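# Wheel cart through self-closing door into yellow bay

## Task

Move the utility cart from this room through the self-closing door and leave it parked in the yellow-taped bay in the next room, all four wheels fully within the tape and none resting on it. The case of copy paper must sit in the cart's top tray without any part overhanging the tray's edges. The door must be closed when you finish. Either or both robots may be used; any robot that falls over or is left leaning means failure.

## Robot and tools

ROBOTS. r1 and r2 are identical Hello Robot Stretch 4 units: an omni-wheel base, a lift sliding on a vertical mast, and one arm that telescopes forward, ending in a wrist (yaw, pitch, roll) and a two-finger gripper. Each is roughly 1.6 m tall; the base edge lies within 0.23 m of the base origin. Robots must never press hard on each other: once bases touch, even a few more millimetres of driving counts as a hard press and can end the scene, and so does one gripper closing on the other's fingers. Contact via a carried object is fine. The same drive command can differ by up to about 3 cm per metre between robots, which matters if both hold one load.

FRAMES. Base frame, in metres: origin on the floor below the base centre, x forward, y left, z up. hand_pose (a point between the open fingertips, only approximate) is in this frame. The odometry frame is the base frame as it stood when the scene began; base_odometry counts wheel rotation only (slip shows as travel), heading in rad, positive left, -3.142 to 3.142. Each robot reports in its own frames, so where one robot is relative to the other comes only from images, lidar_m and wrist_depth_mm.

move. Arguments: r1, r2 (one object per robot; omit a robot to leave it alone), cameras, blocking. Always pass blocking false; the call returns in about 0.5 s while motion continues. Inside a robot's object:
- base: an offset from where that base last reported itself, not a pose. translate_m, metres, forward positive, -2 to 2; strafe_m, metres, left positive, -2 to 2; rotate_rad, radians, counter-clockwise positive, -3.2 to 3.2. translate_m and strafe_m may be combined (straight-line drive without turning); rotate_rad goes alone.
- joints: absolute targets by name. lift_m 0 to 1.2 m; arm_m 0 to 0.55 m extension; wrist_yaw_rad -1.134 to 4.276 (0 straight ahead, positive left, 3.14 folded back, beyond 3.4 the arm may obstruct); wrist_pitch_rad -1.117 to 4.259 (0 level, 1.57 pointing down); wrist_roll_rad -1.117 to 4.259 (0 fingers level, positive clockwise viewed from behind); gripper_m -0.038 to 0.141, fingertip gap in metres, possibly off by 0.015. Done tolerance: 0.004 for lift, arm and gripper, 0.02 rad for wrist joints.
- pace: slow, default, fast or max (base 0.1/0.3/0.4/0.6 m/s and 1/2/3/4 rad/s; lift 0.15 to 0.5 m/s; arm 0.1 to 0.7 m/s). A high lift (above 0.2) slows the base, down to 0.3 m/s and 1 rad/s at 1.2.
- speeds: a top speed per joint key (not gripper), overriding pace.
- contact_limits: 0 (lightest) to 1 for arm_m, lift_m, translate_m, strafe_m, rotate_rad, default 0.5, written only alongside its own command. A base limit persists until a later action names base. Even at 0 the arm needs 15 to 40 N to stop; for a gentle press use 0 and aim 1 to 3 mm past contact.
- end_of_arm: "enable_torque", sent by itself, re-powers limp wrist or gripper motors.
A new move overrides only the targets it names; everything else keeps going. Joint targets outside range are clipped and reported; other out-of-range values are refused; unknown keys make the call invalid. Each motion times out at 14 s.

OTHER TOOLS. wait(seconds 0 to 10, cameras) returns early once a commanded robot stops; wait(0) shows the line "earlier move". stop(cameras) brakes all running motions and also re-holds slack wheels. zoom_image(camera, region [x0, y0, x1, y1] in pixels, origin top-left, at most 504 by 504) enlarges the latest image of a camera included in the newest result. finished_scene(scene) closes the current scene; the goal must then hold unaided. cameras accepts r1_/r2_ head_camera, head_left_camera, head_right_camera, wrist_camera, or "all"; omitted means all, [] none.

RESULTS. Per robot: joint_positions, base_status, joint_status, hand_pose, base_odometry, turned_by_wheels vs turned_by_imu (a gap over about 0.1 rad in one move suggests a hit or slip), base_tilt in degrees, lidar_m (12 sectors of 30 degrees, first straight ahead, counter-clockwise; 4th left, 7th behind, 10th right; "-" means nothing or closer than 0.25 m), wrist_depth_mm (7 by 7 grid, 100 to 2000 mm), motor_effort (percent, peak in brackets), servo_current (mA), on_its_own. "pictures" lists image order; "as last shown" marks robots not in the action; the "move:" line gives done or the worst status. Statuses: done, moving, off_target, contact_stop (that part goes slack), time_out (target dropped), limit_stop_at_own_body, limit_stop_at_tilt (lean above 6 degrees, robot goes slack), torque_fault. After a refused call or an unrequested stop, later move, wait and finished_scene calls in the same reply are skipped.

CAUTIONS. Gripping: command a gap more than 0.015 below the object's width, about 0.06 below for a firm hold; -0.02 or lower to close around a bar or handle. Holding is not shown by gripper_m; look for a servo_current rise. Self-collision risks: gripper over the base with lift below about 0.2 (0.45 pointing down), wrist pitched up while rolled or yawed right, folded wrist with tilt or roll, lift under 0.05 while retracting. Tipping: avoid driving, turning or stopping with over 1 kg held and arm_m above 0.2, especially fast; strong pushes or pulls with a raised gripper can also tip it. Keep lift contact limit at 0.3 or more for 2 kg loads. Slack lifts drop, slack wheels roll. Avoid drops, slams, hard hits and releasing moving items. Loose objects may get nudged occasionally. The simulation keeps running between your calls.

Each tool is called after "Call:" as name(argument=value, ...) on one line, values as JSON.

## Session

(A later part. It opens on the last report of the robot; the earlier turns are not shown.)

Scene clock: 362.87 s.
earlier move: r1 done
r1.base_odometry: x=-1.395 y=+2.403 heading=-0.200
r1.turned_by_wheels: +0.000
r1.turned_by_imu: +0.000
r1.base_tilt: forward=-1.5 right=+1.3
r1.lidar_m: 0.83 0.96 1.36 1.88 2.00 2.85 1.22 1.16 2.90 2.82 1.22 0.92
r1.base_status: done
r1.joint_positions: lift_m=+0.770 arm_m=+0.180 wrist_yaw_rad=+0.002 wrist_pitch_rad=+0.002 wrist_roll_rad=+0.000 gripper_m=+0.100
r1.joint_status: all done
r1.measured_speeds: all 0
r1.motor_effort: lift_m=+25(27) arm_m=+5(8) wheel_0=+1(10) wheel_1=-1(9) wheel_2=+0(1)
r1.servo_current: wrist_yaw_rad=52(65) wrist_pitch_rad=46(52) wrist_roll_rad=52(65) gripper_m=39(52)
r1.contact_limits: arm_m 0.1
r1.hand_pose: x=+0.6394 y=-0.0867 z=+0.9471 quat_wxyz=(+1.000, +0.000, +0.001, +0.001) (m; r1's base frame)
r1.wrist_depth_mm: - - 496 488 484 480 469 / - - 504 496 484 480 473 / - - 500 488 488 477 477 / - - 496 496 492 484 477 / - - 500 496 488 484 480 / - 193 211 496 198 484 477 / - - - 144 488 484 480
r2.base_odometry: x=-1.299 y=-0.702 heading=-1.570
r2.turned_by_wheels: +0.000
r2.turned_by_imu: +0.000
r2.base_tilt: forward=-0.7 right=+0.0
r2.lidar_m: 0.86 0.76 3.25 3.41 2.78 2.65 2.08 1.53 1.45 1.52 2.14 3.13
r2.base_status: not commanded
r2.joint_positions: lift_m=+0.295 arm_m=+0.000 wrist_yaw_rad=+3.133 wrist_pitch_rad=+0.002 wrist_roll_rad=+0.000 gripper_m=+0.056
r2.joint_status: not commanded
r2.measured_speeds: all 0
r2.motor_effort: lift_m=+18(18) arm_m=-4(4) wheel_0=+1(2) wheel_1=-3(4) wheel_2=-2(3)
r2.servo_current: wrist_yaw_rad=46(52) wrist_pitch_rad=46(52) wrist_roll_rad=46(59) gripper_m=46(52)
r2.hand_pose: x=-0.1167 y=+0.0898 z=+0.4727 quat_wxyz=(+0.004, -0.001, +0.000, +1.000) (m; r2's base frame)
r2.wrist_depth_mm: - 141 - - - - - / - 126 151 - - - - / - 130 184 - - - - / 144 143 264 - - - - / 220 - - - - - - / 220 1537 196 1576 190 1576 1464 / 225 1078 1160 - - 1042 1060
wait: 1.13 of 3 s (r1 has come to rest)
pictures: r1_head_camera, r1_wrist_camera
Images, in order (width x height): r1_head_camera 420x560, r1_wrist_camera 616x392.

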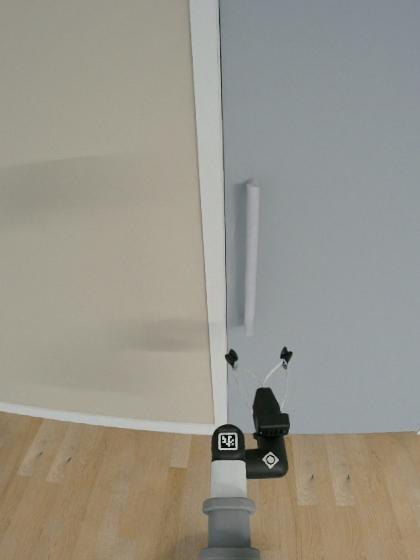

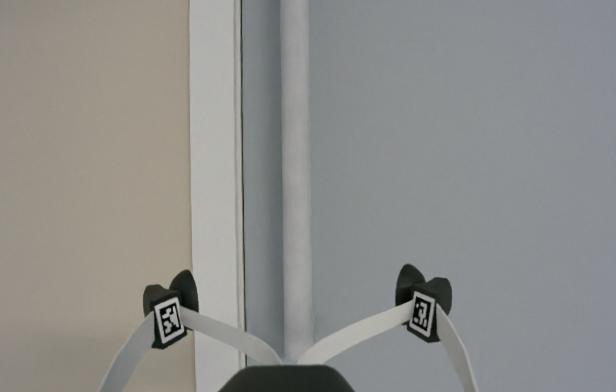

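Call:
move(blocking=false, r1={"joints":{"arm_m":0.33},"contact_limits":{"arm_m":0.0},"pace":"slow"}, cameras=[])

Call:
wait(seconds=3, cameras=["r1_head_camera","r1_wrist_camera"])

Scene clock: 368.10 s.
move: r1 moving
r1.base_odometry: x=-1.395 y=+2.403 heading=-0.200
r1.turned_by_wheels: +0.000
r1.turned_by_imu: +0.000
r1.base_tilt: forward=-1.6 right=+1.3
r1.lidar_m: 0.80 0.96 1.35 1.89 2.00 2.90 1.23 1.18 2.91 2.84 1.21 0.92
r1.base_status: not commanded
r1.joint_positions: lift_m=+0.770 arm_m=+0.193 wrist_yaw_rad=+0.002 wrist_pitch_rad=+0.002 wrist_roll_rad=+0.000 gripper_m=+0.100
r1.joint_status: arm_m moving
r1.measured_speeds: translate_m=+0.000 strafe_m=+0.000 rotate_rad=+0.000 lift_m=+0.000 arm_m=+0.049 wrist_yaw_rad=+0.000 wrist_pitch_rad=+0.000 wrist_roll_rad=+0.000
r1.motor_effort: lift_m=+25(25) arm_m=+4(6) wheel_0=+1(2) wheel_1=-1(1) wheel_2=+0(0)
r1.servo_current: wrist_yaw_rad=46(59) wrist_pitch_rad=46(46) wrist_roll_rad=46(52) gripper_m=46(52)
r1.contact_limits: arm_m 0
r1.hand_pose: x=+0.6520 y=-0.0867 z=+0.9471 quat_wxyz=(+1.000, +0.000, +0.001, +0.001) (m; r1's base frame)
r1.wrist_depth_mm: - - 488 480 477 469 462 / - - 488 480 477 469 459 / - - 492 484 480 473 466 / - - 496 484 480 473 466 / - - 492 484 477 477 466 / - 192 212 484 198 473 469 / - - - 145 480 473 477
r2: as last shown
r2.lidar_m: 0.91 0.77 3.28 3.40 2.77 2.64 2.10 1.51 1.45 1.56 2.14 3.13
r2.motor_effort: lift_m=+18(18) arm_m=-4(4) wheel_0=+1(2) wheel_1=-3(3) wheel_2=-2(3)
r2.servo_current: wrist_yaw_rad=52(65) wrist_pitch_rad=39(39) wrist_roll_rad=59(59) gripper_m=52(52)
r2.wrist_depth_mm: - 141 - - - - - / - 127 151 - - - - / - 130 185 - - - - / 144 143 263 - - - - / 220 - - - - - - / 220 1576 196 1537 190 1618 1464 / 226 1078 1138 - - 1025 1060
pictures: none
No camera images: "cameras" was empty.

Scene clock: 370.37 s.
earlier move: r1 done
r1.base_odometry: x=-1.395 y=+2.403 heading=-0.200
r1.turned_by_wheels: +0.000
r1.turned_by_imu: +0.000
r1.base_tilt: forward=-1.5 right=+1.3
r1.lidar_m: 0.80 0.92 1.35 1.90 2.02 2.88 1.23 1.18 2.90 2.84 1.22 0.90
r1.base_status: not commanded
r1.joint_positions: lift_m=+0.770 arm_m=+0.330 wrist_yaw_rad=+0.002 wrist_pitch_rad=+0.002 wrist_roll_rad=+0.000 gripper_m=+0.100
r1.joint_status: all done
r1.measured_speeds: all 0
r1.motor_effort: lift_m=+25(25) arm_m=+5(8) wheel_0=+0(2) wheel_1=-1(1) wheel_2=+0(0)
r1.servo_current: wrist_yaw_rad=46(65) wrist_pitch_rad=52(52) wrist_roll_rad=52(65) gripper_m=46(52)
r1.contact_limits: arm_m 0
r1.hand_pose: x=+0.7894 y=-0.0867 z=+0.9471 quat_wxyz=(+1.000, +0.000, +0.001, +0.001) (m; r1's base frame)
r1.wrist_depth_mm: 359 351 349 276 340 334 330 / 359 353 351 274 340 336 330 / 362 355 351 274 342 338 330 / 362 357 351 274 340 336 334 / 362 359 351 274 343 340 330 / 362 362 351 276 197 338 334 / 366 359 353 140 343 338 336
r2.base_odometry: x=-1.299 y=-0.702 heading=-1.570
r2.turned_by_wheels: +0.000
r2.turned_by_imu: +0.000
r2.base_tilt: forward=-0.6 right=+0.1
r2.lidar_m: 0.87 0.79 3.26 3.40 2.78 2.67 2.11 1.54 1.46 1.53 2.13 3.15
r2.base_status: not commanded
r2.joint_positions: lift_m=+0.295 arm_m=+0.000 wrist_yaw_rad=+3.133 wrist_pitch_rad=+0.002 wrist_roll_rad=+0.000 gripper_m=+0.056
r2.joint_status: not commanded
r2.measured_speeds: all 0
r2.motor_effort: lift_m=+18(18) arm_m=-4(4) wheel_0=+1(2) wheel_1=-3(3) wheel_2=-2(3)
r2.servo_current: wrist_yaw_rad=39(65) wrist_pitch_rad=39(46) wrist_roll_rad=46(65) gripper_m=46(59)
r2.hand_pose: x=-0.1167 y=+0.0898 z=+0.4727 quat_wxyz=(+0.004, -0.001, +0.000, +1.000) (m; r2's base frame)
r2.wrist_depth_mm: - 141 - - - - - / - 126 151 - - - - / - 129 185 - - - - / 144 143 265 - - - - / 220 - - - - - - / 220 1618 196 1576 190 1618 1464 / 227 1078 1138 - - 1042 1078
wait: 2.27 of 3 s (r1 has come to rest)
pictures: r1_head_camera, r1_wrist_camera
Images, in order (width x height): r1_head_camera 420x560, r1_wrist_camera 616x392.

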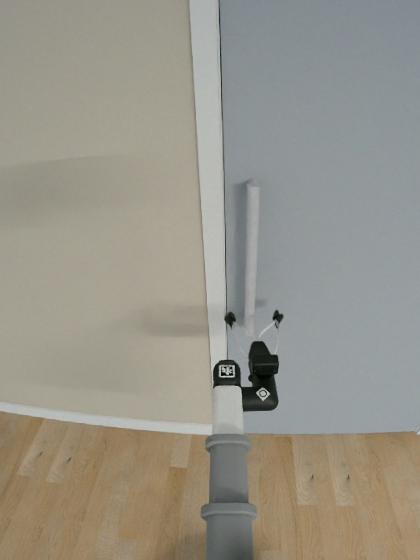

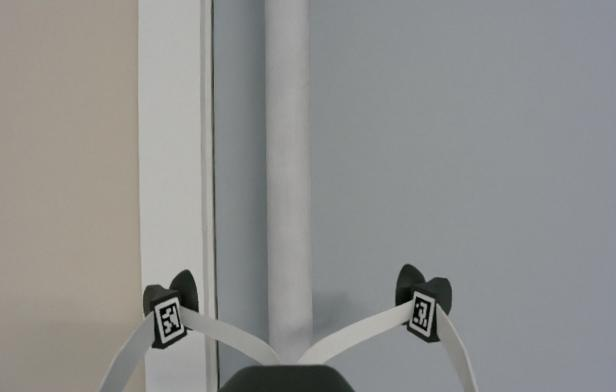

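Call:
move(blocking=false, r1={"joints":{"arm_m":0.39},"contact_limits":{"arm_m":0.0},"pace":"slow"}, cameras=[])

Call:
wait(seconds=2, cameras=["r1_head_camera","r1_wrist_camera"])

Call:
zoom_image(camera="r1_head_camera", region=[160, 160, 340, 400])

Scene clock: 375.53 s.
move: r1 moving
r1.base_odometry: x=-1.395 y=+2.403 heading=-0.200
r1.turned_by_wheels: +0.000
r1.turned_by_imu: +0.000
r1.base_tilt: forward=-1.5 right=+1.3
r1.lidar_m: 0.81 0.94 1.35 1.88 2.00 2.90 1.24 1.17 2.93 2.83 1.21 0.92
r1.base_status: not commanded
r1.joint_positions: lift_m=+0.770 arm_m=+0.343 wrist_yaw_rad=+0.002 wrist_pitch_rad=+0.002 wrist_roll_rad=+0.000 gripper_m=+0.100
r1.joint_status: arm_m moving
r1.measured_speeds: translate_m=+0.000 strafe_m=+0.000 rotate_rad=+0.000 lift_m=+0.000 arm_m=+0.049 wrist_yaw_rad=+0.000 wrist_pitch_rad=+0.000 wrist_roll_rad=+0.000
r1.motor_effort: lift_m=+25(25) arm_m=+6(7) wheel_0=+1(1) wheel_1=-1(1) wheel_2=+0(0)
r1.servo_current: wrist_yaw_rad=52(59) wrist_pitch_rad=46(52) wrist_roll_rad=65(65) gripper_m=33(46)
r1.contact_limits: arm_m 0
r1.hand_pose: x=+0.8020 y=-0.0867 z=+0.9471 quat_wxyz=(+1.000, +0.000, +0.001, +0.001) (m; r1's base frame)
r1.wrist_depth_mm: 347 343 340 265 329 322 319 / 347 345 336 266 329 325 320 / 349 347 336 264 329 327 322 / 351 347 342 264 330 327 324 / 353 349 342 265 330 329 322 / 351 349 338 264 198 327 324 / 353 349 345 139 332 327 322
r2: as last shown
r2.base_tilt: forward=-0.7 right=+0.1
r2.lidar_m: 0.87 0.77 3.28 3.39 2.76 2.67 2.06 1.52 1.47 1.51 2.12 3.13
r2.servo_current: wrist_yaw_rad=52(65) wrist_pitch_rad=39(39) wrist_roll_rad=52(59) gripper_m=46(52)
r2.wrist_depth_mm: - 140 - - - - - / - 126 150 - - - - / - 129 185 - - - - / 144 143 265 - - - - / 220 - - - - - - / 220 1576 195 1537 190 1618 1464 / 226 1078 1138 - - 1042 1060
pictures: none
No camera images: "cameras" was empty.

Scene clock: 376.87 s.
earlier move: r1 done
r1.base_odometry: x=-1.395 y=+2.403 heading=-0.200
r1.turned_by_wheels: +0.000
r1.turned_by_imu: +0.000
r1.base_tilt: forward=-1.6 right=+1.2
r1.lidar_m: 0.83 0.96 1.40 1.89 2.02 2.86 1.22 1.18 2.91 2.84 1.21 0.92
r1.base_status: not commanded
r1.joint_positions: lift_m=+0.770 arm_m=+0.390 wrist_yaw_rad=+0.002 wrist_pitch_rad=+0.002 wrist_roll_rad=+0.000 gripper_m=+0.100
r1.joint_status: all done
r1.measured_speeds: all 0
r1.motor_effort: lift_m=+25(25) arm_m=+5(9) wheel_0=+1(1) wheel_1=-1(1) wheel_2=+0(0)
r1.servo_current: wrist_yaw_rad=52(65) wrist_pitch_rad=46(52) wrist_roll_rad=46(65) gripper_m=46(46)
r1.contact_limits: arm_m 0
r1.hand_pose: x=+0.8494 y=-0.0867 z=+0.9471 quat_wxyz=(+1.000, +0.000, +0.001, +0.001) (m; r1's base frame)
r1.wrist_depth_mm: 297 - 290 216 281 274 272 / 297 - 291 216 281 276 273 / 298 - 291 215 283 278 274 / 300 - 291 215 283 279 276 / 300 - 291 215 283 279 276 / 301 298 216 215 197 279 277 / 303 298 296 145 286 281 278
r2.base_odometry: x=-1.299 y=-0.702 heading=-1.570
r2.turned_by_wheels: +0.000
r2.turned_by_imu: +0.000
r2.base_tilt: forward=-0.7 right=+0.1
r2.lidar_m: 0.87 0.77 3.28 3.40 2.76 2.66 2.09 1.53 1.45 1.51 2.11 3.13
r2.base_status: not commanded
r2.joint_positions: lift_m=+0.295 arm_m=+0.000 wrist_yaw_rad=+3.133 wrist_pitch_rad=+0.002 wrist_roll_rad=+0.000 gripper_m=+0.056
r2.joint_status: not commanded
r2.measured_speeds: all 0
r2.motor_effort: lift_m=+18(18) arm_m=-4(4) wheel_0=+1(2) wheel_1=-3(4) wheel_2=-3(3)
r2.servo_current: wrist_yaw_rad=52(65) wrist_pitch_rad=46(52) wrist_roll_rad=39(59) gripper_m=52(59)
r2.hand_pose: x=-0.1167 y=+0.0898 z=+0.4727 quat_wxyz=(+0.004, -0.001, +0.000, +1.000) (m; r2's base frame)
r2.wrist_depth_mm: - 141 - - - - - / - 126 151 - - - - / - 129 185 - - - - / 144 143 264 - - - - / 220 - - - - - - / 220 1576 196 1576 190 1618 1430 / 226 1060 1118 - - 1042 1078
wait: 1.33 of 2 s (r1 has come to rest)
pictures: r1_head_camera, r1_wrist_camera
Images, in order (width x height): r1_head_camera 420x560, r1_wrist_camera 616x392.

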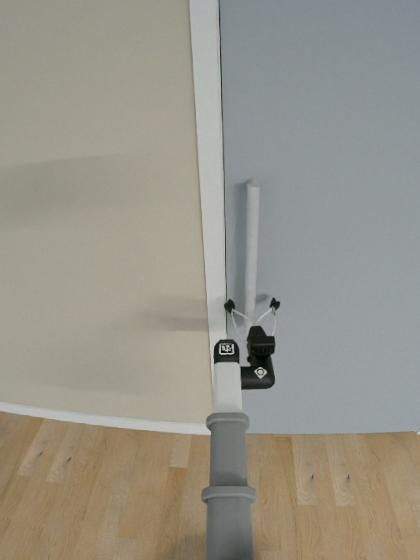

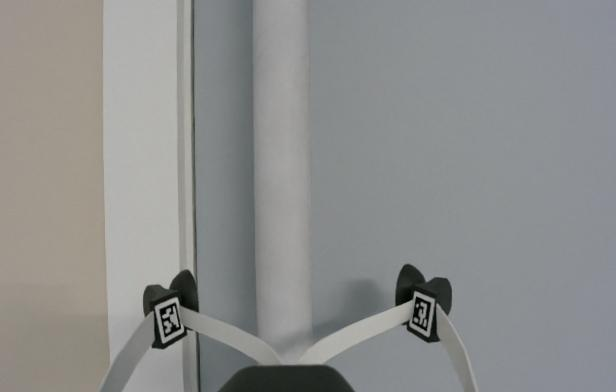

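Scaled by 2.100 from the camera's 420x560 image, which has a finer 600x800 frame.

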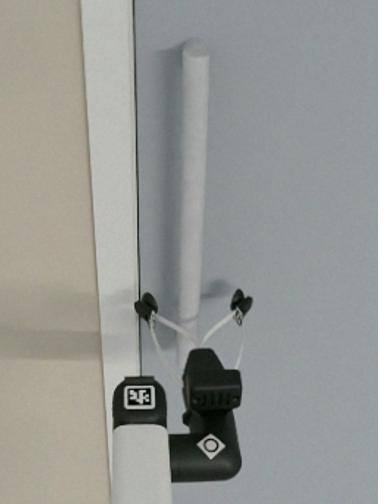

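Call:
move(blocking=false, r1={"joints":{"arm_m":0.43},"contact_limits":{"arm_m":0.0},"pace":"slow"}, cameras=[])

Call:
wait(seconds=2, cameras=["r1_wrist_camera"])

Call:
move(blocking=false, r1={"joints":{"gripper_m":-0.02}}, cameras=[])

Call:
wait(seconds=2, cameras=["r1_wrist_camera"])

Scene clock: 384.47 s.
move: r1 moving
r1.base_odometry: x=-1.395 y=+2.403 heading=-0.200
r1.turned_by_wheels: +0.000
r1.turned_by_imu: +0.000
r1.base_tilt: forward=-1.6 right=+1.2
r1.lidar_m: 0.80 0.93 1.37 1.88 1.99 2.88 1.23 1.16 2.93 2.84 1.23 0.91
r1.base_status: not commanded
r1.joint_positions: lift_m=+0.770 arm_m=+0.403 wrist_yaw_rad=+0.002 wrist_pitch_rad=+0.002 wrist_roll_rad=+0.000 gripper_m=+0.100
r1.joint_status: arm_m moving
r1.measured_speeds: translate_m=+0.000 strafe_m=+0.000 rotate_rad=+0.000 lift_m=+0.000 arm_m=+0.049 wrist_yaw_rad=+0.000 wrist_pitch_rad=+0.000 wrist_roll_rad=+0.000
r1.motor_effort: lift_m=+25(25) arm_m=+6(8) wheel_0=+1(1) wheel_1=-1(1) wheel_2=+0(0)
r1.servo_current: wrist_yaw_rad=65(65) wrist_pitch_rad=46(46) wrist_roll_rad=39(59) gripper_m=46(46)
r1.contact_limits: arm_m 0
r1.hand_pose: x=+0.8620 y=-0.0867 z=+0.9471 quat_wxyz=(+1.000, +0.000, +0.001, +0.001) (m; r1's base frame)
r1.wrist_depth_mm: 283 - 277 207 270 265 262 / 286 - 278 206 268 266 263 / 286 - 281 205 271 267 262 / 287 - 281 205 271 266 264 / 287 - 279 204 272 270 265 / 287 214 213 204 198 268 266 / 290 164 283 140 273 268 266
r2: as last shown
r2.lidar_m: 0.89 0.77 3.25 3.38 2.77 2.67 2.10 1.51 1.47 1.55 2.12 3.13
r2.motor_effort: lift_m=+18(18) arm_m=-4(4) wheel_0=+1(1) wheel_1=-3(3) wheel_2=-2(2)
r2.servo_current: wrist_yaw_rad=46(59) wrist_pitch_rad=39(46) wrist_roll_rad=59(59) gripper_m=52(52)
r2.wrist_depth_mm: - 141 - - - - - / - 126 151 - - - - / - 129 184 - - - - / 144 143 265 - - - - / 220 - - - - - - / 220 1537 196 1537 190 1618 1464 / 226 1060 1138 - - 1042 1060
pictures: none
No camera images: "cameras" was empty.

Scene clock: 385.50 s.
earlier move: r1 done
r1.base_odometry: x=-1.395 y=+2.403 heading=-0.200
r1.turned_by_wheels: +0.000
r1.turned_by_imu: +0.000
r1.base_tilt: forward=-1.6 right=+1.3
r1.lidar_m: 0.81 0.96 1.36 1.90 2.00 2.87 1.22 1.15 2.91 2.83 1.22 0.93
r1.base_status: not commanded
r1.joint_positions: lift_m=+0.770 arm_m=+0.430 wrist_yaw_rad=+0.002 wrist_pitch_rad=+0.002 wrist_roll_rad=+0.000 gripper_m=+0.100
r1.joint_status: all done
r1.measured_speeds: all 0
r1.motor_effort: lift_m=+25(25) arm_m=+5(8) wheel_0=+1(1) wheel_1=-1(1) wheel_2=+0(0)
r1.servo_current: wrist_yaw_rad=52(72) wrist_pitch_rad=39(46) wrist_roll_rad=65(65) gripper_m=46(52)
r1.contact_limits: arm_m 0
r1.hand_pose: x=+0.8894 y=-0.0867 z=+0.9471 quat_wxyz=(+1.000, +0.000, +0.001, +0.001) (m; r1's base frame)
r1.wrist_depth_mm: 255 - 249 178 241 239 235 / 256 - 249 176 243 238 236 / 257 - 251 176 244 239 237 / 258 - 250 169 244 241 236 / 258 - 252 176 245 240 237 / 260 193 195 176 198 241 238 / 260 - 252 145 246 240 239
r2.base_odometry: x=-1.299 y=-0.702 heading=-1.570
r2.turned_by_wheels: +0.000
r2.turned_by_imu: +0.000
r2.base_tilt: forward=-0.7 right=+0.0
r2.lidar_m: 0.88 0.77 3.27 3.40 2.79 2.67 2.08 1.53 1.46 1.55 2.11 3.13
r2.base_status: not commanded
r2.joint_positions: lift_m=+0.295 arm_m=+0.000 wrist_yaw_rad=+3.133 wrist_pitch_rad=+0.002 wrist_roll_rad=+0.000 gripper_m=+0.056
r2.joint_status: not commanded
r2.measured_speeds: all 0
r2.motor_effort: lift_m=+18(18) arm_m=-3(4) wheel_0=+1(2) wheel_1=-3(4) wheel_2=-2(3)
r2.servo_current: wrist_yaw_rad=46(59) wrist_pitch_rad=39(46) wrist_roll_rad=39(59) gripper_m=52(59)
r2.hand_pose: x=-0.1167 y=+0.0898 z=+0.4727 quat_wxyz=(+0.004, -0.001, +0.000, +1.000) (m; r2's base frame)
r2.wrist_depth_mm: - 141 - - - - - / - 126 151 - - - - / - 129 185 - - - - / 144 143 263 - - - - / 220 - - - - - - / 219 1576 196 1576 190 1618 1464 / 226 1078 1138 - - 1025 1042
wait: 1.03 of 2 s (r1 has come to rest)
pictures: r1_wrist_camera
Images, in order (width x height): r1_wrist_camera 616x392.

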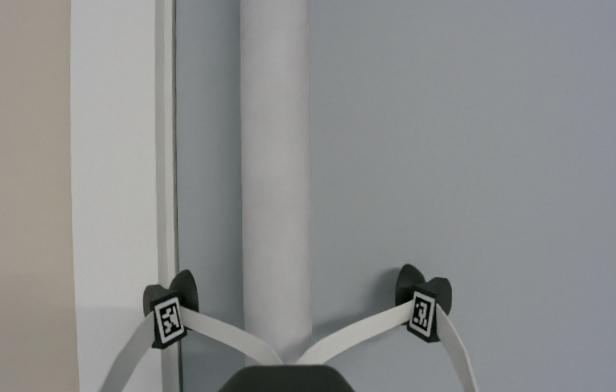

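Scene clock: 386.00 s.
move: r1 moving
r1.base_odometry: x=-1.395 y=+2.403 heading=-0.200
r1.turned_by_wheels: +0.000
r1.turned_by_imu: +0.000
r1.base_tilt: forward=-1.5 right=+1.3
r1.lidar_m: 0.81 0.95 1.36 1.88 2.00 2.89 1.23 1.16 2.91 2.83 1.21 0.91
r1.base_status: not commanded
r1.joint_positions: lift_m=+0.770 arm_m=+0.430 wrist_yaw_rad=+0.002 wrist_pitch_rad=+0.002 wrist_roll_rad=+0.000 gripper_m=+0.084
r1.joint_status: gripper_m moving
r1.measured_speeds: all 0
r1.motor_effort: lift_m=+25(25) arm_m=+5(5) wheel_0=+1(1) wheel_1=-1(1) wheel_2=+0(0)
r1.servo_current: wrist_yaw_rad=39(59) wrist_pitch_rad=39(52) wrist_roll_rad=39(72) gripper_m=104(104)
r1.contact_limits: arm_m 0
r1.hand_pose: x=+0.8894 y=-0.0867 z=+0.9471 quat_wxyz=(+1.000, +0.000, +0.001, +0.001) (m; r1's base frame)
r1.wrist_depth_mm: 255 - 249 177 241 237 235 / 256 - 250 177 241 239 236 / 256 - 252 176 242 238 236 / 258 - 251 169 244 239 236 / 259 - 252 175 245 241 237 / 258 - 193 176 198 242 238 / 260 153 253 143 245 239 239
r2: as last shown
r2.base_tilt: forward=-0.7 right=+0.1
r2.lidar_m: 0.88 0.76 3.26 3.38 2.77 2.66 2.10 1.54 1.46 1.53 2.12 3.13
r2.motor_effort: lift_m=+18(18) arm_m=-4(4) wheel_0=+1(2) wheel_1=-3(4) wheel_2=-2(3)
r2.servo_current: wrist_yaw_rad=46(65) wrist_pitch_rad=39(46) wrist_roll_rad=33(59) gripper_m=46(59)
r2.wrist_depth_mm: - 141 - - - - - / - 126 151 - - - - / - 129 185 - - - - / 144 143 265 - - - - / 219 - - - - - - / 220 1618 196 1576 190 1618 1464 / 226 1060 1138 - - 1025 1060
pictures: none
No camera images: "cameras" was empty.

Scene clock: 387.43 s.
earlier move: r1 done
r1.base_odometry: x=-1.395 y=+2.403 heading=-0.199
r1.turned_by_wheels: +0.001
r1.turned_by_imu: +0.001
r1.base_tilt: forward=-1.5 right=+1.3
r1.lidar_m: 0.82 0.94 1.36 1.88 2.00 2.88 1.22 1.17 2.92 2.85 1.24 0.92
r1.base_status: not commanded
r1.joint_positions: lift_m=+0.770 arm_m=+0.430 wrist_yaw_rad=+0.004 wrist_pitch_rad=+0.002 wrist_roll_rad=+0.000 gripper_m=-0.019
r1.joint_status: all done
r1.measured_speeds: all 0
r1.motor_effort: lift_m=+25(25) arm_m=-4(5) wheel_0=+2(2) wheel_1=+1(1) wheel_2=+5(5)
r1.servo_current: wrist_yaw_rad=33(72) wrist_pitch_rad=39(52) wrist_roll_rad=52(72) gripper_m=65(137)
r1.contact_limits: arm_m 0
r1.hand_pose: x=+0.8896 y=-0.0864 z=+0.9471 quat_wxyz=(+1.000, +0.000, +0.001, +0.002) (m; r1's base frame)
r1.wrist_depth_mm: 256 - 248 171 239 235 232 / 257 - 248 170 240 236 233 / 258 - 249 169 240 236 234 / 259 - 251 168 241 237 234 / 259 - 250 167 243 238 235 / 262 - 187 168 241 238 235 / 263 141 251 166 164 238 236
r2.base_odometry: x=-1.299 y=-0.702 heading=-1.570
r2.turned_by_wheels: +0.000
r2.turned_by_imu: +0.000
r2.base_tilt: forward=-0.7 right=+0.1
r2.lidar_m: 0.87 0.77 3.26 3.41 2.78 2.67 2.11 1.55 1.47 1.55 2.12 3.14
r2.base_status: not commanded
r2.joint_positions: lift_m=+0.295 arm_m=+0.000 wrist_yaw_rad=+3.133 wrist_pitch_rad=+0.002 wrist_roll_rad=+0.000 gripper_m=+0.056
r2.joint_status: not commanded
r2.measured_speeds: all 0
r2.motor_effort: lift_m=+18(18) arm_m=-4(4) wheel_0=+1(2) wheel_1=-3(4) wheel_2=-2(3)
r2.servo_current: wrist_yaw_rad=46(65) wrist_pitch_rad=39(46) wrist_roll_rad=59(59) gripper_m=59(59)
r2.hand_pose: x=-0.1167 y=+0.0898 z=+0.4727 quat_wxyz=(+0.004, -0.001, +0.000, +1.000) (m; r2's base frame)
r2.wrist_depth_mm: - 140 - - - - - / - 126 151 - - - - / - 129 185 - - - - / 144 143 264 - - - - / 219 - - - - - - / 220 1576 196 1537 190 1618 1430 / 226 1078 1160 - - 1042 1078
wait: 1.43 of 2 s (r1 has come to rest)
pictures: r1_wrist_camera
Images, in order (width x height): r1_wrist_camera 616x392.

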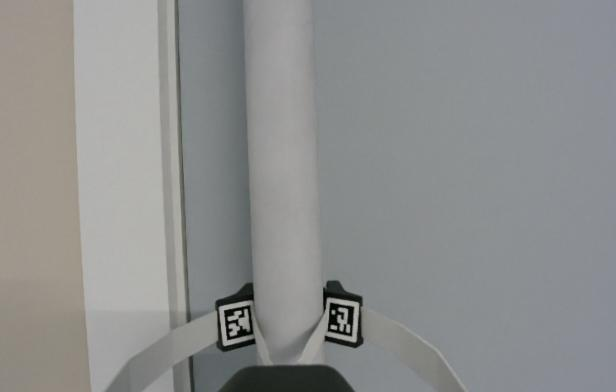

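Call:
move(blocking=false, r1={"base":{"translate_m":-0.125,"strafe_m":-0.1085},"joints":{"arm_m":0.31,"wrist_yaw_rad":0.262},"speeds":{"arm_m":0.065,"wrist_yaw_rad":0.14},"pace":"slow","contact_limits":{"translate_m":1.0,"arm_m":1.0}}, cameras=[])

Call:
wait(seconds=1.5, cameras=[])

Call:
wait(seconds=1.5, cameras=["r1_head_camera","r1_wrist_camera","r2_head_camera"])

Scene clock: 410.10 s.
move: r1 moving
r1.base_odometry: x=-1.406 y=+2.396 heading=-0.198
r1.turned_by_wheels: +0.001
r1.turned_by_imu: -0.009
r1.base_tilt: forward=-1.5 right=+1.3
r1.lidar_m: 0.79 0.96 1.34 1.90 2.00 2.88 1.27 1.17 2.92 2.83 1.25 0.90
r1.base_status: translate_m moving; strafe_m moving
r1.joint_positions: lift_m=+0.770 arm_m=+0.403 wrist_yaw_rad=+0.066 wrist_pitch_rad=+0.002 wrist_roll_rad=+0.000 gripper_m=-0.019
r1.joint_status: arm_m moving; wrist_yaw_rad moving
r1.measured_speeds: translate_m=-0.037 strafe_m=-0.034 rotate_rad=+0.001 lift_m=+0.000 arm_m=-0.063 wrist_yaw_rad=+0.144 wrist_pitch_rad=+0.000 wrist_roll_rad=+0.000
r1.motor_effort: lift_m=+25(25) arm_m=-13(16) wheel_0=+1(7) wheel_1=-4(12) wheel_2=+17(20)
r1.servo_current: wrist_yaw_rad=39(72) wrist_pitch_rad=39(46) wrist_roll_rad=33(59) gripper_m=59(65)
r1.contact_limits: arm_m 1; translate_m 1
r1.hand_pose: x=+0.8678 y=-0.0683 z=+0.9471 quat_wxyz=(+0.999, +0.000, +0.001, +0.033) (m; r1's base frame)
r1.wrist_depth_mm: 296 - 252 167 241 236 233 / 296 287 253 167 242 236 231 / 296 - 253 170 243 236 232 / 297 291 255 170 242 237 234 / 297 291 256 170 244 238 235 / 298 293 185 171 242 240 235 / 300 148 254 169 243 238 235
r2: as last shown
r2.lidar_m: 0.87 0.78 3.26 3.38 2.76 2.68 2.10 1.53 1.47 1.53 2.13 3.11
r2.motor_effort: lift_m=+18(18) arm_m=-4(4) wheel_0=+1(1) wheel_1=-3(3) wheel_2=-2(3)
r2.servo_current: wrist_yaw_rad=33(59) wrist_pitch_rad=39(46) wrist_roll_rad=46(52) gripper_m=52(59)
r2.wrist_depth_mm: - 140 - - - - - / - 126 151 - - - - / - 129 185 - - - - / 144 143 265 - - - - / 220 - - - - - - / 220 1576 196 1537 190 1618 1464 / 226 1060 1138 - - 1078 1060
pictures: none
No camera images: "cameras" was empty.

Scene clock: 411.60 s.
earlier move: r1 moving
r1.base_odometry: x=-1.522 y=+2.331 heading=-0.198
r1.turned_by_wheels: +0.000
r1.turned_by_imu: +0.002
r1.base_tilt: forward=-1.5 right=+1.3
r1.lidar_m: 0.73 1.08 1.47 1.97 2.12 2.99 1.03 1.06 2.84 2.74 1.34 0.86
r1.base_status: translate_m moving; strafe_m moving
r1.joint_positions: lift_m=+0.770 arm_m=+0.311 wrist_yaw_rad=+0.267 wrist_pitch_rad=+0.002 wrist_roll_rad=+0.000 gripper_m=-0.019
r1.joint_status: arm_m moving; wrist_yaw_rad moving
r1.measured_speeds: translate_m=-0.049 strafe_m=-0.042 rotate_rad=+0.003 lift_m=+0.000 arm_m=-0.010 wrist_yaw_rad=+0.010 wrist_pitch_rad=+0.000 wrist_roll_rad=+0.000
r1.motor_effort: lift_m=+25(25) arm_m=-12(16) wheel_0=+7(11) wheel_1=-1(12) wheel_2=+15(22)
r1.servo_current: wrist_yaw_rad=52(85) wrist_pitch_rad=46(46) wrist_roll_rad=59(65) gripper_m=59(65)
r1.contact_limits: arm_m 1; translate_m 1
r1.hand_pose: x=+0.7827 y=-0.0083 z=+0.9471 quat_wxyz=(+0.991, +0.000, +0.001, +0.133) (m; r1's base frame)
r1.wrist_depth_mm: - - 252 167 240 234 229 / - - 252 172 240 236 230 / - - 252 171 241 235 230 / - - 255 171 242 236 231 / - - 256 171 243 236 231 / - - 183 170 241 237 233 / - 141 254 168 157 236 233
r2.base_odometry: x=-1.299 y=-0.702 heading=-1.570
r2.turned_by_wheels: +0.000
r2.turned_by_imu: +0.000
r2.base_tilt: forward=-0.7 right=+0.1
r2.lidar_m: 0.88 0.77 3.24 3.39 2.81 2.64 2.07 1.52 1.47 1.54 2.13 3.13
r2.base_status: not commanded
r2.joint_positions: lift_m=+0.295 arm_m=+0.000 wrist_yaw_rad=+3.133 wrist_pitch_rad=+0.002 wrist_roll_rad=+0.000 gripper_m=+0.056
r2.joint_status: not commanded
r2.measured_speeds: all 0
r2.motor_effort: lift_m=+18(18) arm_m=-3(4) wheel_0=+1(2) wheel_1=-3(4) wheel_2=-2(3)
r2.servo_current: wrist_yaw_rad=52(65) wrist_pitch_rad=39(46) wrist_roll_rad=52(59) gripper_m=46(59)
r2.hand_pose: x=-0.1167 y=+0.0898 z=+0.4727 quat_wxyz=(+0.004, -0.001, +0.000, +1.000) (m; r2's base frame)
r2.wrist_depth_mm: - 141 - - - - - / - 126 151 - - - - / - 129 185 - - - - / 144 143 263 - - - - / 220 - - - - - - / 220 1537 196 1576 190 1661 1464 / 226 1042 1138 - - 1042 1060
wait: 1.50 s; no rest
pictures: none
No camera images: "cameras" was empty.

Scene clock: 412.47 s.
earlier move: r1 done
r1.base_odometry: x=-1.539 y=+2.321 heading=-0.196
r1.turned_by_wheels: +0.001
r1.turned_by_imu: +0.002
r1.base_tilt: forward=-1.5 right=+1.3
r1.lidar_m: 0.72 1.05 1.54 2.00 2.11 3.03 1.04 1.05 2.78 2.73 1.38 0.87
r1.base_status: done
r1.joint_positions: lift_m=+0.770 arm_m=+0.311 wrist_yaw_rad=+0.272 wrist_pitch_rad=+0.002 wrist_roll_rad=+0.000 gripper_m=-0.019
r1.joint_status: all done
r1.measured_speeds: all 0
r1.motor_effort: lift_m=+25(25) arm_m=-10(16) wheel_0=+16(18) wheel_1=+2(12) wheel_2=+20(22)
r1.servo_current: wrist_yaw_rad=59(85) wrist_pitch_rad=46(52) wrist_roll_rad=46(65) gripper_m=59(72)
r1.contact_limits: arm_m 1; translate_m 1
r1.hand_pose: x=+0.7827 y=-0.0067 z=+0.9471 quat_wxyz=(+0.991, +0.000, +0.001, +0.136) (m; r1's base frame)
r1.wrist_depth_mm: - - 252 178 239 235 229 / - - 252 175 240 235 230 / - - 253 175 241 236 230 / - - 255 173 243 236 230 / - - 255 173 242 237 232 / - - 186 169 241 238 233 / - 137 256 169 163 237 234
r2.base_odometry: x=-1.299 y=-0.702 heading=-1.570
r2.turned_by_wheels: +0.000
r2.turned_by_imu: +0.000
r2.base_tilt: forward=-0.7 right=+0.1
r2.lidar_m: 0.87 0.78 3.28 3.42 2.77 2.66 2.10 1.52 1.47 1.56 2.14 3.12
r2.base_status: not commanded
r2.joint_positions: lift_m=+0.295 arm_m=+0.000 wrist_yaw_rad=+3.133 wrist_pitch_rad=+0.002 wrist_roll_rad=+0.000 gripper_m=+0.056
r2.joint_status: not commanded
r2.measured_speeds: all 0
r2.motor_effort: lift_m=+18(18) arm_m=-3(4) wheel_0=+1(2) wheel_1=-3(4) wheel_2=-3(3)
r2.servo_current: wrist_yaw_rad=52(65) wrist_pitch_rad=33(46) wrist_roll_rad=39(59) gripper_m=52(59)
r2.hand_pose: x=-0.1167 y=+0.0898 z=+0.4727 quat_wxyz=(+0.004, -0.001, +0.000, +1.000) (m; r2's base frame)
r2.wrist_depth_mm: - 140 - - - - - / - 126 151 - - - - / - 130 185 - - - - / 144 143 263 - - - - / 220 - - - - - - / 220 1576 196 1537 191 1576 1430 / 226 1042 1138 - - 1042 1060
wait: 0.87 of 1.5 s (r1 has come to rest)
pictures: r1_head_camera, r1_wrist_camera, r2_head_camera
Images, in order (width x height): r1_head_camera 420x560, r1_wrist_camera 616x392, r2_head_camera 420x560.

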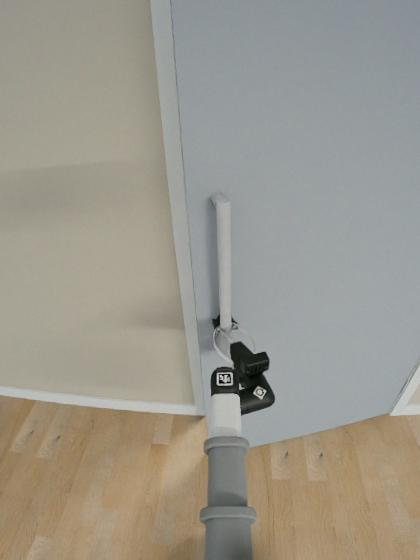

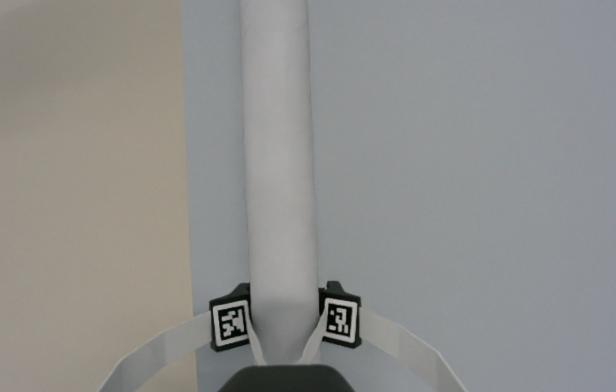

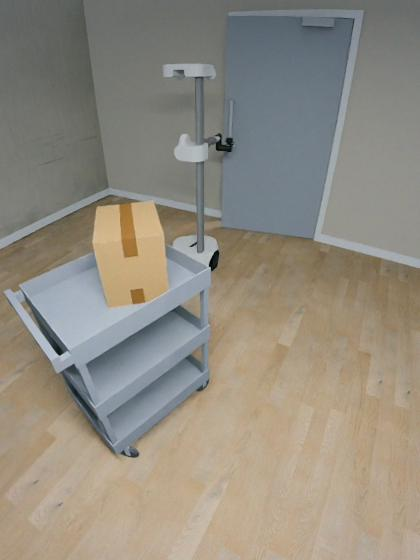

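Call:
move(blocking=false, r1={"base":{"translate_m":-0.089,"strafe_m":-0.168},"joints":{"arm_m":0.19,"wrist_yaw_rad":0.524},"speeds":{"arm_m":0.06,"wrist_yaw_rad":0.125},"pace":"slow","contact_limits":{"translate_m":1.0,"arm_m":1.0}}, cameras=[])

Call:
wait(seconds=3.5, cameras=["r1_wrist_camera"])

Call:
move(blocking=false, r1={"base":{"translate_m":-0.038,"strafe_m":-0.217},"joints":{"arm_m":0.07,"wrist_yaw_rad":0.785},"speeds":{"arm_m":0.055,"wrist_yaw_rad":0.115},"pace":"slow","contact_limits":{"translate_m":1.0,"arm_m":1.0}}, cameras=[])

Call:
wait(seconds=3.8, cameras=["r1_wrist_camera","r2_head_camera","r1_head_camera"])

Scene clock: 423.67 s.
move: r1 moving
r1.base_odometry: x=-1.546 y=+2.312 heading=-0.195
r1.turned_by_wheels: +0.002
r1.turned_by_imu: +0.001
r1.base_tilt: forward=-1.5 right=+1.2
r1.lidar_m: 0.68 1.07 1.53 2.01 2.14 3.06 1.02 1.05 2.82 2.70 1.39 0.84
r1.base_status: translate_m moving; strafe_m moving
r1.joint_positions: lift_m=+0.770 arm_m=+0.285 wrist_yaw_rad=+0.320 wrist_pitch_rad=+0.002 wrist_roll_rad=+0.000 gripper_m=-0.019
r1.joint_status: arm_m moving; wrist_yaw_rad moving
r1.measured_speeds: translate_m=-0.022 strafe_m=-0.044 rotate_rad=-0.002 lift_m=+0.000 arm_m=-0.060 wrist_yaw_rad=+0.119 wrist_pitch_rad=+0.000 wrist_roll_rad=+0.000
r1.motor_effort: lift_m=+25(25) arm_m=-13(17) wheel_0=+7(15) wheel_1=-8(8) wheel_2=+19(24)
r1.servo_current: wrist_yaw_rad=91(91) wrist_pitch_rad=46(46) wrist_roll_rad=46(65) gripper_m=65(65)
r1.contact_limits: arm_m 1; translate_m 1
r1.hand_pose: x=+0.7573 y=+0.0078 z=+0.9471 quat_wxyz=(+0.987, +0.000, +0.001, +0.159) (m; r1's base frame)
r1.wrist_depth_mm: - - 254 168 240 235 230 / - - 254 170 240 236 230 / - - 254 170 243 236 231 / - - 255 170 242 236 231 / - - 255 170 244 236 233 / - - 185 172 241 238 232 / - 138 257 169 242 236 234
r2: as last shown
r2.lidar_m: 0.88 0.80 3.26 3.41 2.77 2.67 2.10 1.51 1.47 1.53 2.13 3.13
r2.motor_effort: lift_m=+18(18) arm_m=-4(4) wheel_0=+1(2) wheel_1=-3(3) wheel_2=-2(3)
r2.servo_current: wrist_yaw_rad=46(52) wrist_pitch_rad=46(46) wrist_roll_rad=33(52) gripper_m=52(52)
r2.wrist_depth_mm: - 140 - - - - - / - 127 150 - - - - / - 129 185 - - - - / 144 143 265 - - - - / 220 - - - - - - / 220 1618 196 1576 190 1618 1464 / 227 1042 1160 - - 1042 1060
pictures: none
No camera images: "cameras" was empty.

Scene clock: 426.33 s.
earlier move: r1 done
r1.base_odometry: x=-1.658 y=+2.174 heading=-0.193
r1.turned_by_wheels: +0.002
r1.turned_by_imu: +0.004
r1.base_tilt: forward=-1.6 right=+1.2
r1.lidar_m: 0.58 0.66 1.65 2.17 2.31 3.27 0.91 1.00 2.61 2.55 1.48 0.83
r1.base_status: done
r1.joint_positions: lift_m=+0.770 arm_m=+0.190 wrist_yaw_rad=+0.538 wrist_pitch_rad=+0.002 wrist_roll_rad=+0.000 gripper_m=-0.019
r1.joint_status: all done
r1.measured_speeds: all 0
r1.motor_effort: lift_m=+25(25) arm_m=-8(17) wheel_0=+22(22) wheel_1=+1(10) wheel_2=+21(24)
r1.servo_current: wrist_yaw_rad=78(91) wrist_pitch_rad=33(52) wrist_roll_rad=59(72) gripper_m=59(65)
r1.contact_limits: arm_m 1; translate_m 1
r1.hand_pose: x=+0.6537 y=+0.0727 z=+0.9471 quat_wxyz=(+0.964, +0.000, +0.001, +0.266) (m; r1's base frame)
r1.wrist_depth_mm: - - 253 240 237 229 225 / - - 253 241 238 230 224 / - - 254 243 238 231 225 / - - 255 243 238 232 226 / 1808 - 256 177 240 231 228 / 1756 - 179 176 238 233 226 / - 141 257 168 149 232 229
r2.base_odometry: x=-1.299 y=-0.702 heading=-1.570
r2.turned_by_wheels: +0.000
r2.turned_by_imu: +0.000
r2.base_tilt: forward=-0.7 right=+0.1
r2.lidar_m: 0.86 0.79 3.27 3.39 2.77 2.66 2.09 1.51 1.47 1.55 2.15 3.04
r2.base_status: not commanded
r2.joint_positions: lift_m=+0.295 arm_m=+0.000 wrist_yaw_rad=+3.133 wrist_pitch_rad=+0.002 wrist_roll_rad=+0.000 gripper_m=+0.056
r2.joint_status: not commanded
r2.measured_speeds: all 0
r2.motor_effort: lift_m=+18(18) arm_m=-4(4) wheel_0=+1(2) wheel_1=-3(4) wheel_2=-3(3)
r2.servo_current: wrist_yaw_rad=39(59) wrist_pitch_rad=46(46) wrist_roll_rad=46(59) gripper_m=46(59)
r2.hand_pose: x=-0.1167 y=+0.0898 z=+0.4727 quat_wxyz=(+0.004, -0.001, +0.000, +1.000) (m; r2's base frame)
r2.wrist_depth_mm: - 140 - - - - - / - 126 151 - - - - / - 130 185 - - - - / 144 143 264 - - - - / 220 - - - - - - / 220 1576 196 1576 190 1618 1430 / 226 1060 1138 - - 1042 1060
wait: 2.67 of 3.5 s (r1 has come to rest)
pictures: r1_wrist_camera
Images, in order (width x height): r1_wrist_camera 616x392.

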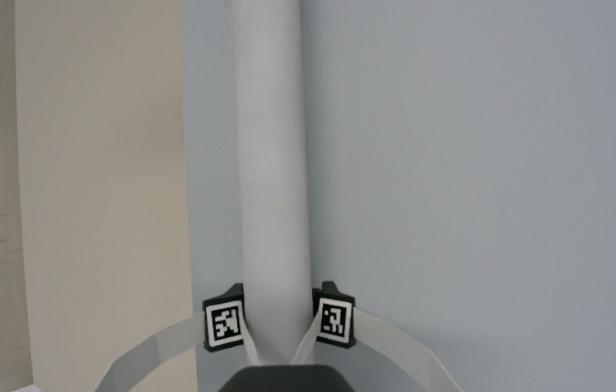

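Scene clock: 426.83 s.
move: r1 moving
r1.base_odometry: x=-1.663 y=+2.162 heading=-0.191
r1.turned_by_wheels: +0.002
r1.turned_by_imu: +0.008
r1.base_tilt: forward=-1.5 right=+1.2
r1.lidar_m: 0.56 0.65 1.68 2.18 2.32 3.30 0.92 1.04 2.62 2.55 1.46 0.85
r1.base_status: translate_m moving; strafe_m moving
r1.joint_positions: lift_m=+0.770 arm_m=+0.167 wrist_yaw_rad=+0.578 wrist_pitch_rad=+0.002 wrist_roll_rad=+0.000 gripper_m=-0.019
r1.joint_status: arm_m moving; wrist_yaw_rad moving
r1.measured_speeds: translate_m=-0.009 strafe_m=-0.051 rotate_rad=-0.002 lift_m=+0.000 arm_m=-0.054 wrist_yaw_rad=+0.105 wrist_pitch_rad=+0.000 wrist_roll_rad=+0.000
r1.motor_effort: lift_m=+25(25) arm_m=-11(13) wheel_0=+13(21) wheel_1=-6(7) wheel_2=+17(21)
r1.servo_current: wrist_yaw_rad=39(85) wrist_pitch_rad=46(46) wrist_roll_rad=52(52) gripper_m=59(65)
r1.contact_limits: arm_m 1; translate_m 1
r1.hand_pose: x=+0.6269 y=+0.0843 z=+0.9471 quat_wxyz=(+0.959, +0.000, +0.001, +0.285) (m; r1's base frame)
r1.wrist_depth_mm: - - 254 168 238 231 225 / - - 254 172 238 233 226 / 1863 - 256 171 241 233 227 / 1921 - 255 171 241 233 228 / 1808 - 257 171 242 233 228 / - - 184 171 239 234 229 / - 141 256 169 240 234 229
r2: as last shown
r2.lidar_m: 0.86 0.77 3.26 3.41 2.77 2.67 2.11 1.52 1.45 1.53 2.12 3.06
r2.motor_effort: lift_m=+18(18) arm_m=-4(4) wheel_0=+1(2) wheel_1=-3(4) wheel_2=-2(3)
r2.servo_current: wrist_yaw_rad=46(52) wrist_pitch_rad=39(46) wrist_roll_rad=46(52) gripper_m=52(52)
r2.wrist_depth_mm: - 141 - - - - - / - 126 151 - - - - / - 129 185 - - - - / 144 143 264 - - - - / 220 - - - - - - / 220 1618 196 1576 190 1576 1430 / 225 1078 1138 - - 1042 1060
pictures: none
No camera images: "cameras" was empty.

Scene clock: 429.83 s.
earlier move: r1 done
r1.base_odometry: x=-1.737 y=+1.969 heading=-0.190
r1.turned_by_wheels: +0.001
r1.turned_by_imu: +0.025
r1.base_tilt: forward=-1.6 right=+1.1
r1.lidar_m: 0.52 0.44 1.74 2.38 2.51 3.76 0.88 1.99 2.40 2.32 1.46 0.83
r1.base_status: done
r1.joint_positions: lift_m=+0.770 arm_m=+0.070 wrist_yaw_rad=+0.803 wrist_pitch_rad=+0.002 wrist_roll_rad=+0.000 gripper_m=-0.019
r1.joint_status: all done
r1.measured_speeds: all 0
r1.on_its_own: wrist_yaw_rad is at rest, and its servo_current (111 mA) is outside its rest range (0 to 104 mA)
r1.motor_effort: lift_m=+25(25) arm_m=-4(13) wheel_0=+25(27) wheel_1=+3(10) wheel_2=+12(21)
r1.servo_current: wrist_yaw_rad=111(124) wrist_pitch_rad=39(46) wrist_roll_rad=46(65) gripper_m=59(72)
r1.contact_limits: arm_m 1; translate_m 1
r1.hand_pose: x=+0.5041 y=+0.1468 z=+0.9471 quat_wxyz=(+0.920, +0.000, +0.001, +0.391) (m; r1's base frame)
r1.wrist_depth_mm: - - 172 238 230 220 213 / - - 176 239 231 220 214 / - - 255 238 233 221 214 / - - 255 239 233 222 215 / - - 256 239 233 223 216 / - - 179 180 233 224 217 / - 152 258 168 149 222 217
r2.base_odometry: x=-1.299 y=-0.702 heading=-1.570
r2.turned_by_wheels: +0.000
r2.turned_by_imu: +0.000
r2.base_tilt: forward=-0.7 right=+0.1
r2.lidar_m: 0.89 0.78 3.26 3.38 2.77 2.67 2.10 1.51 1.47 1.55 2.15 2.91
r2.base_status: not commanded
r2.joint_positions: lift_m=+0.295 arm_m=+0.000 wrist_yaw_rad=+3.133 wrist_pitch_rad=+0.002 wrist_roll_rad=+0.000 gripper_m=+0.056
r2.joint_status: not commanded
r2.measured_speeds: all 0
r2.motor_effort: lift_m=+18(18) arm_m=-4(4) wheel_0=+1(2) wheel_1=-3(4) wheel_2=-3(3)
r2.servo_current: wrist_yaw_rad=52(59) wrist_pitch_rad=46(46) wrist_roll_rad=39(65) gripper_m=46(59)
r2.hand_pose: x=-0.1167 y=+0.0898 z=+0.4727 quat_wxyz=(+0.004, -0.001, +0.000, +1.000) (m; r2's base frame)
r2.wrist_depth_mm: - 140 - - - - - / - 126 150 - - - - / - 129 185 - - - - / 144 143 265 - - - - / 220 - - - - - - / 220 1576 195 1537 190 1618 1464 / 226 1060 1138 - - 1060 1060
wait: 3.00 of 3.8 s (r1 has come to rest)
pictures: r1_head_camera, r1_wrist_camera, r2_head_camera
Images, in order (width x height): r1_head_camera 420x560, r1_wrist_camera 616x392, r2_head_camera 420x560.

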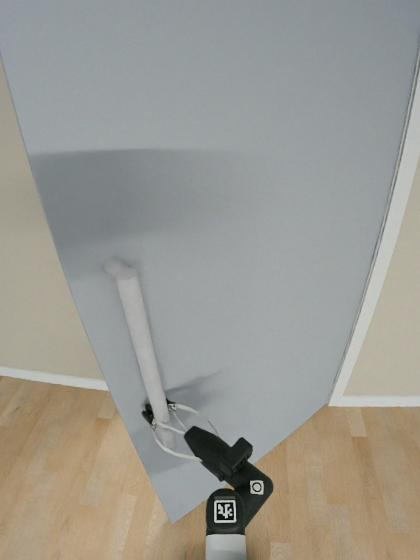

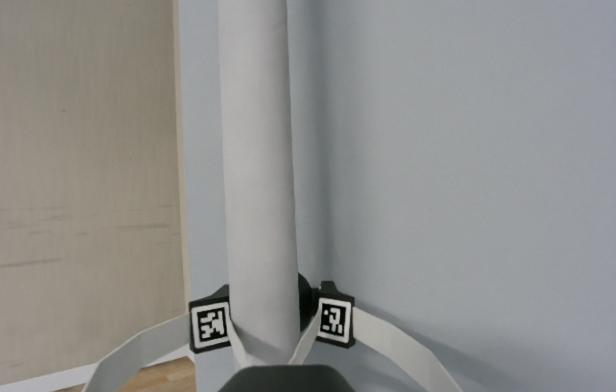

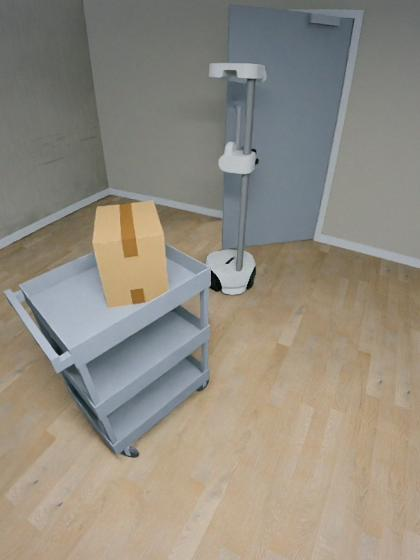

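Call:
move(blocking=false, r1={"base":{"translate_m":-0.12,"strafe_m":-0.24},"joints":{"wrist_yaw_rad":0.95},"speeds":{"wrist_yaw_rad":0.06},"pace":"slow","contact_limits":{"translate_m":1.0}}, cameras=[])

Call:
wait(seconds=4, cameras=["r1_wrist_camera","r2_head_camera","r1_head_camera"])

Scene clock: 438.30 s.
move: r1 moving
r1.base_odometry: x=-1.744 y=+1.959 heading=-0.187
r1.turned_by_wheels: +0.003
r1.turned_by_imu: +0.037
r1.base_tilt: forward=-1.6 right=+1.2
r1.lidar_m: 0.55 0.44 1.82 2.41 2.63 1.09 0.91 1.99 2.37 2.33 1.38 0.82
r1.base_status: translate_m moving; strafe_m moving
r1.joint_positions: lift_m=+0.770 arm_m=+0.070 wrist_yaw_rad=+0.824 wrist_pitch_rad=+0.002 wrist_roll_rad=+0.000 gripper_m=-0.019
r1.joint_status: wrist_yaw_rad moving
r1.measured_speeds: translate_m=-0.022 strafe_m=-0.043 rotate_rad=-0.001 lift_m=+0.000 arm_m=+0.000 wrist_yaw_rad=+0.050 wrist_pitch_rad=+0.000 wrist_roll_rad=+0.000
r1.motor_effort: lift_m=+25(25) arm_m=-5(5) wheel_0=+25(27) wheel_1=-3(3) wheel_2=+16(16)
r1.servo_current: wrist_yaw_rad=59(130) wrist_pitch_rad=46(46) wrist_roll_rad=39(59) gripper_m=59(65)
r1.contact_limits: arm_m 1; translate_m 1
r1.hand_pose: x=+0.5011 y=+0.1523 z=+0.9471 quat_wxyz=(+0.916, +0.000, +0.001, +0.400) (m; r1's base frame)
r1.wrist_depth_mm: - - 260 237 229 218 209 / - - 259 239 231 220 211 / - - 263 239 232 219 211 / - - 264 180 234 220 213 / - - 264 176 233 221 213 / - - 183 175 230 221 213 / - 157 262 168 153 220 213
r2: as last shown
r2.lidar_m: 0.90 0.79 3.28 3.42 2.77 2.66 2.08 1.53 1.46 1.55 2.14 2.94
r2.motor_effort: lift_m=+18(18) arm_m=-4(4) wheel_0=+1(2) wheel_1=-3(3) wheel_2=-2(2)
r2.servo_current: wrist_yaw_rad=52(59) wrist_pitch_rad=39(46) wrist_roll_rad=33(59) gripper_m=46(59)
r2.wrist_depth_mm: - 140 - - - - - / - 127 151 - - - - / - 129 185 - - - - / 144 143 264 - - - - / 220 - - - - - - / 220 1537 196 1576 190 1576 1464 / 226 1060 1138 - - 1025 1060
pictures: none
No camera images: "cameras" was empty.

Scene clock: 441.77 s.
earlier move: r1 done
r1.base_odometry: x=-1.899 y=+1.756 heading=-0.187
r1.turned_by_wheels: +0.000
r1.turned_by_imu: +0.330
r1.base_tilt: forward=-1.5 right=+1.2
r1.lidar_m: 0.50 0.43 2.60 2.69 3.49 0.99 1.95 2.25 2.12 1.61 1.09 0.64
r1.base_status: done
r1.joint_positions: lift_m=+0.770 arm_m=+0.070 wrist_yaw_rad=+0.964 wrist_pitch_rad=+0.002 wrist_roll_rad=+0.000 gripper_m=-0.019
r1.joint_status: all done
r1.measured_speeds: all 0
r1.motor_effort: lift_m=+25(25) arm_m=-6(6) wheel_0=+20(27) wheel_1=-2(6) wheel_2=+16(19)
r1.servo_current: wrist_yaw_rad=98(130) wrist_pitch_rad=33(52) wrist_roll_rad=65(65) gripper_m=59(72)
r1.contact_limits: arm_m 1; translate_m 1
r1.hand_pose: x=+0.4774 y=+0.1871 z=+0.9471 quat_wxyz=(+0.886, +0.000, +0.001, +0.464) (m; r1's base frame)
r1.wrist_depth_mm: - - - 173 216 191 173 / - - - 236 217 190 174 / - - - 178 219 191 175 / - - - 171 220 191 175 / - - - 176 220 193 176 / - - 184 175 210 194 177 / - 156 1983 172 215 187 177
r2.base_odometry: x=-1.299 y=-0.702 heading=-1.570
r2.turned_by_wheels: +0.000
r2.turned_by_imu: +0.000
r2.base_tilt: forward=-0.7 right=+0.1
r2.lidar_m: 0.87 0.77 3.28 3.42 2.77 2.68 2.08 1.54 1.47 1.54 2.10 1.99
r2.base_status: not commanded
r2.joint_positions: lift_m=+0.295 arm_m=+0.000 wrist_yaw_rad=+3.133 wrist_pitch_rad=+0.002 wrist_roll_rad=+0.000 gripper_m=+0.056
r2.joint_status: not commanded
r2.measured_speeds: all 0
r2.motor_effort: lift_m=+18(18) arm_m=-4(4) wheel_0=+1(2) wheel_1=-3(4) wheel_2=-2(3)
r2.servo_current: wrist_yaw_rad=46(59) wrist_pitch_rad=39(46) wrist_roll_rad=46(59) gripper_m=52(59)
r2.hand_pose: x=-0.1167 y=+0.0898 z=+0.4727 quat_wxyz=(+0.004, -0.001, +0.000, +1.000) (m; r2's base frame)
r2.wrist_depth_mm: - 141 - - - - - / - 126 151 - - - - / - 130 185 - - - - / 144 143 265 - - - - / 220 - - - - - - / 220 1576 196 1537 190 1576 1464 / 227 1060 1118 - - 1042 1042
wait: 3.47 of 4 s (r1 has come to rest)
pictures: r1_head_camera, r1_wrist_camera, r2_head_camera
Images, in order (width x height): r1_head_camera 420x560, r1_wrist_camera 616x392, r2_head_camera 420x560.

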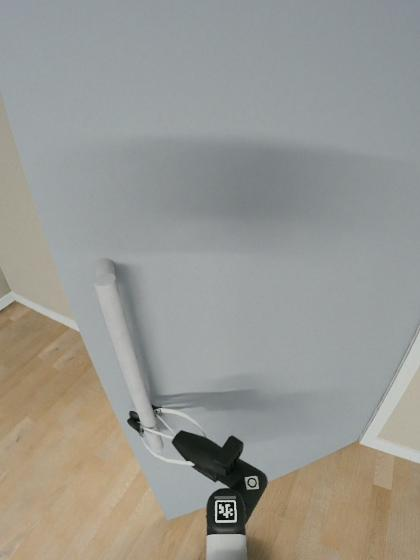

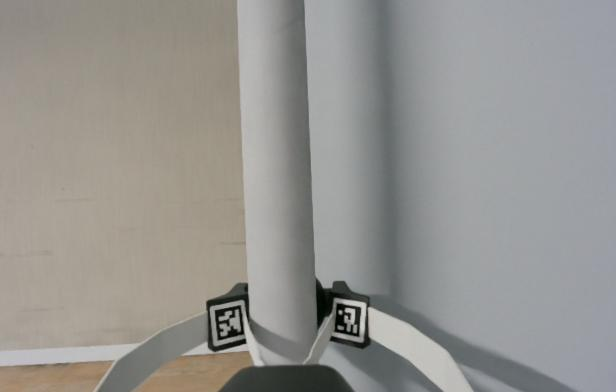

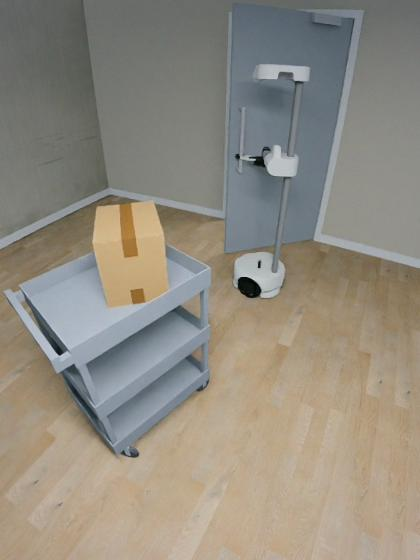

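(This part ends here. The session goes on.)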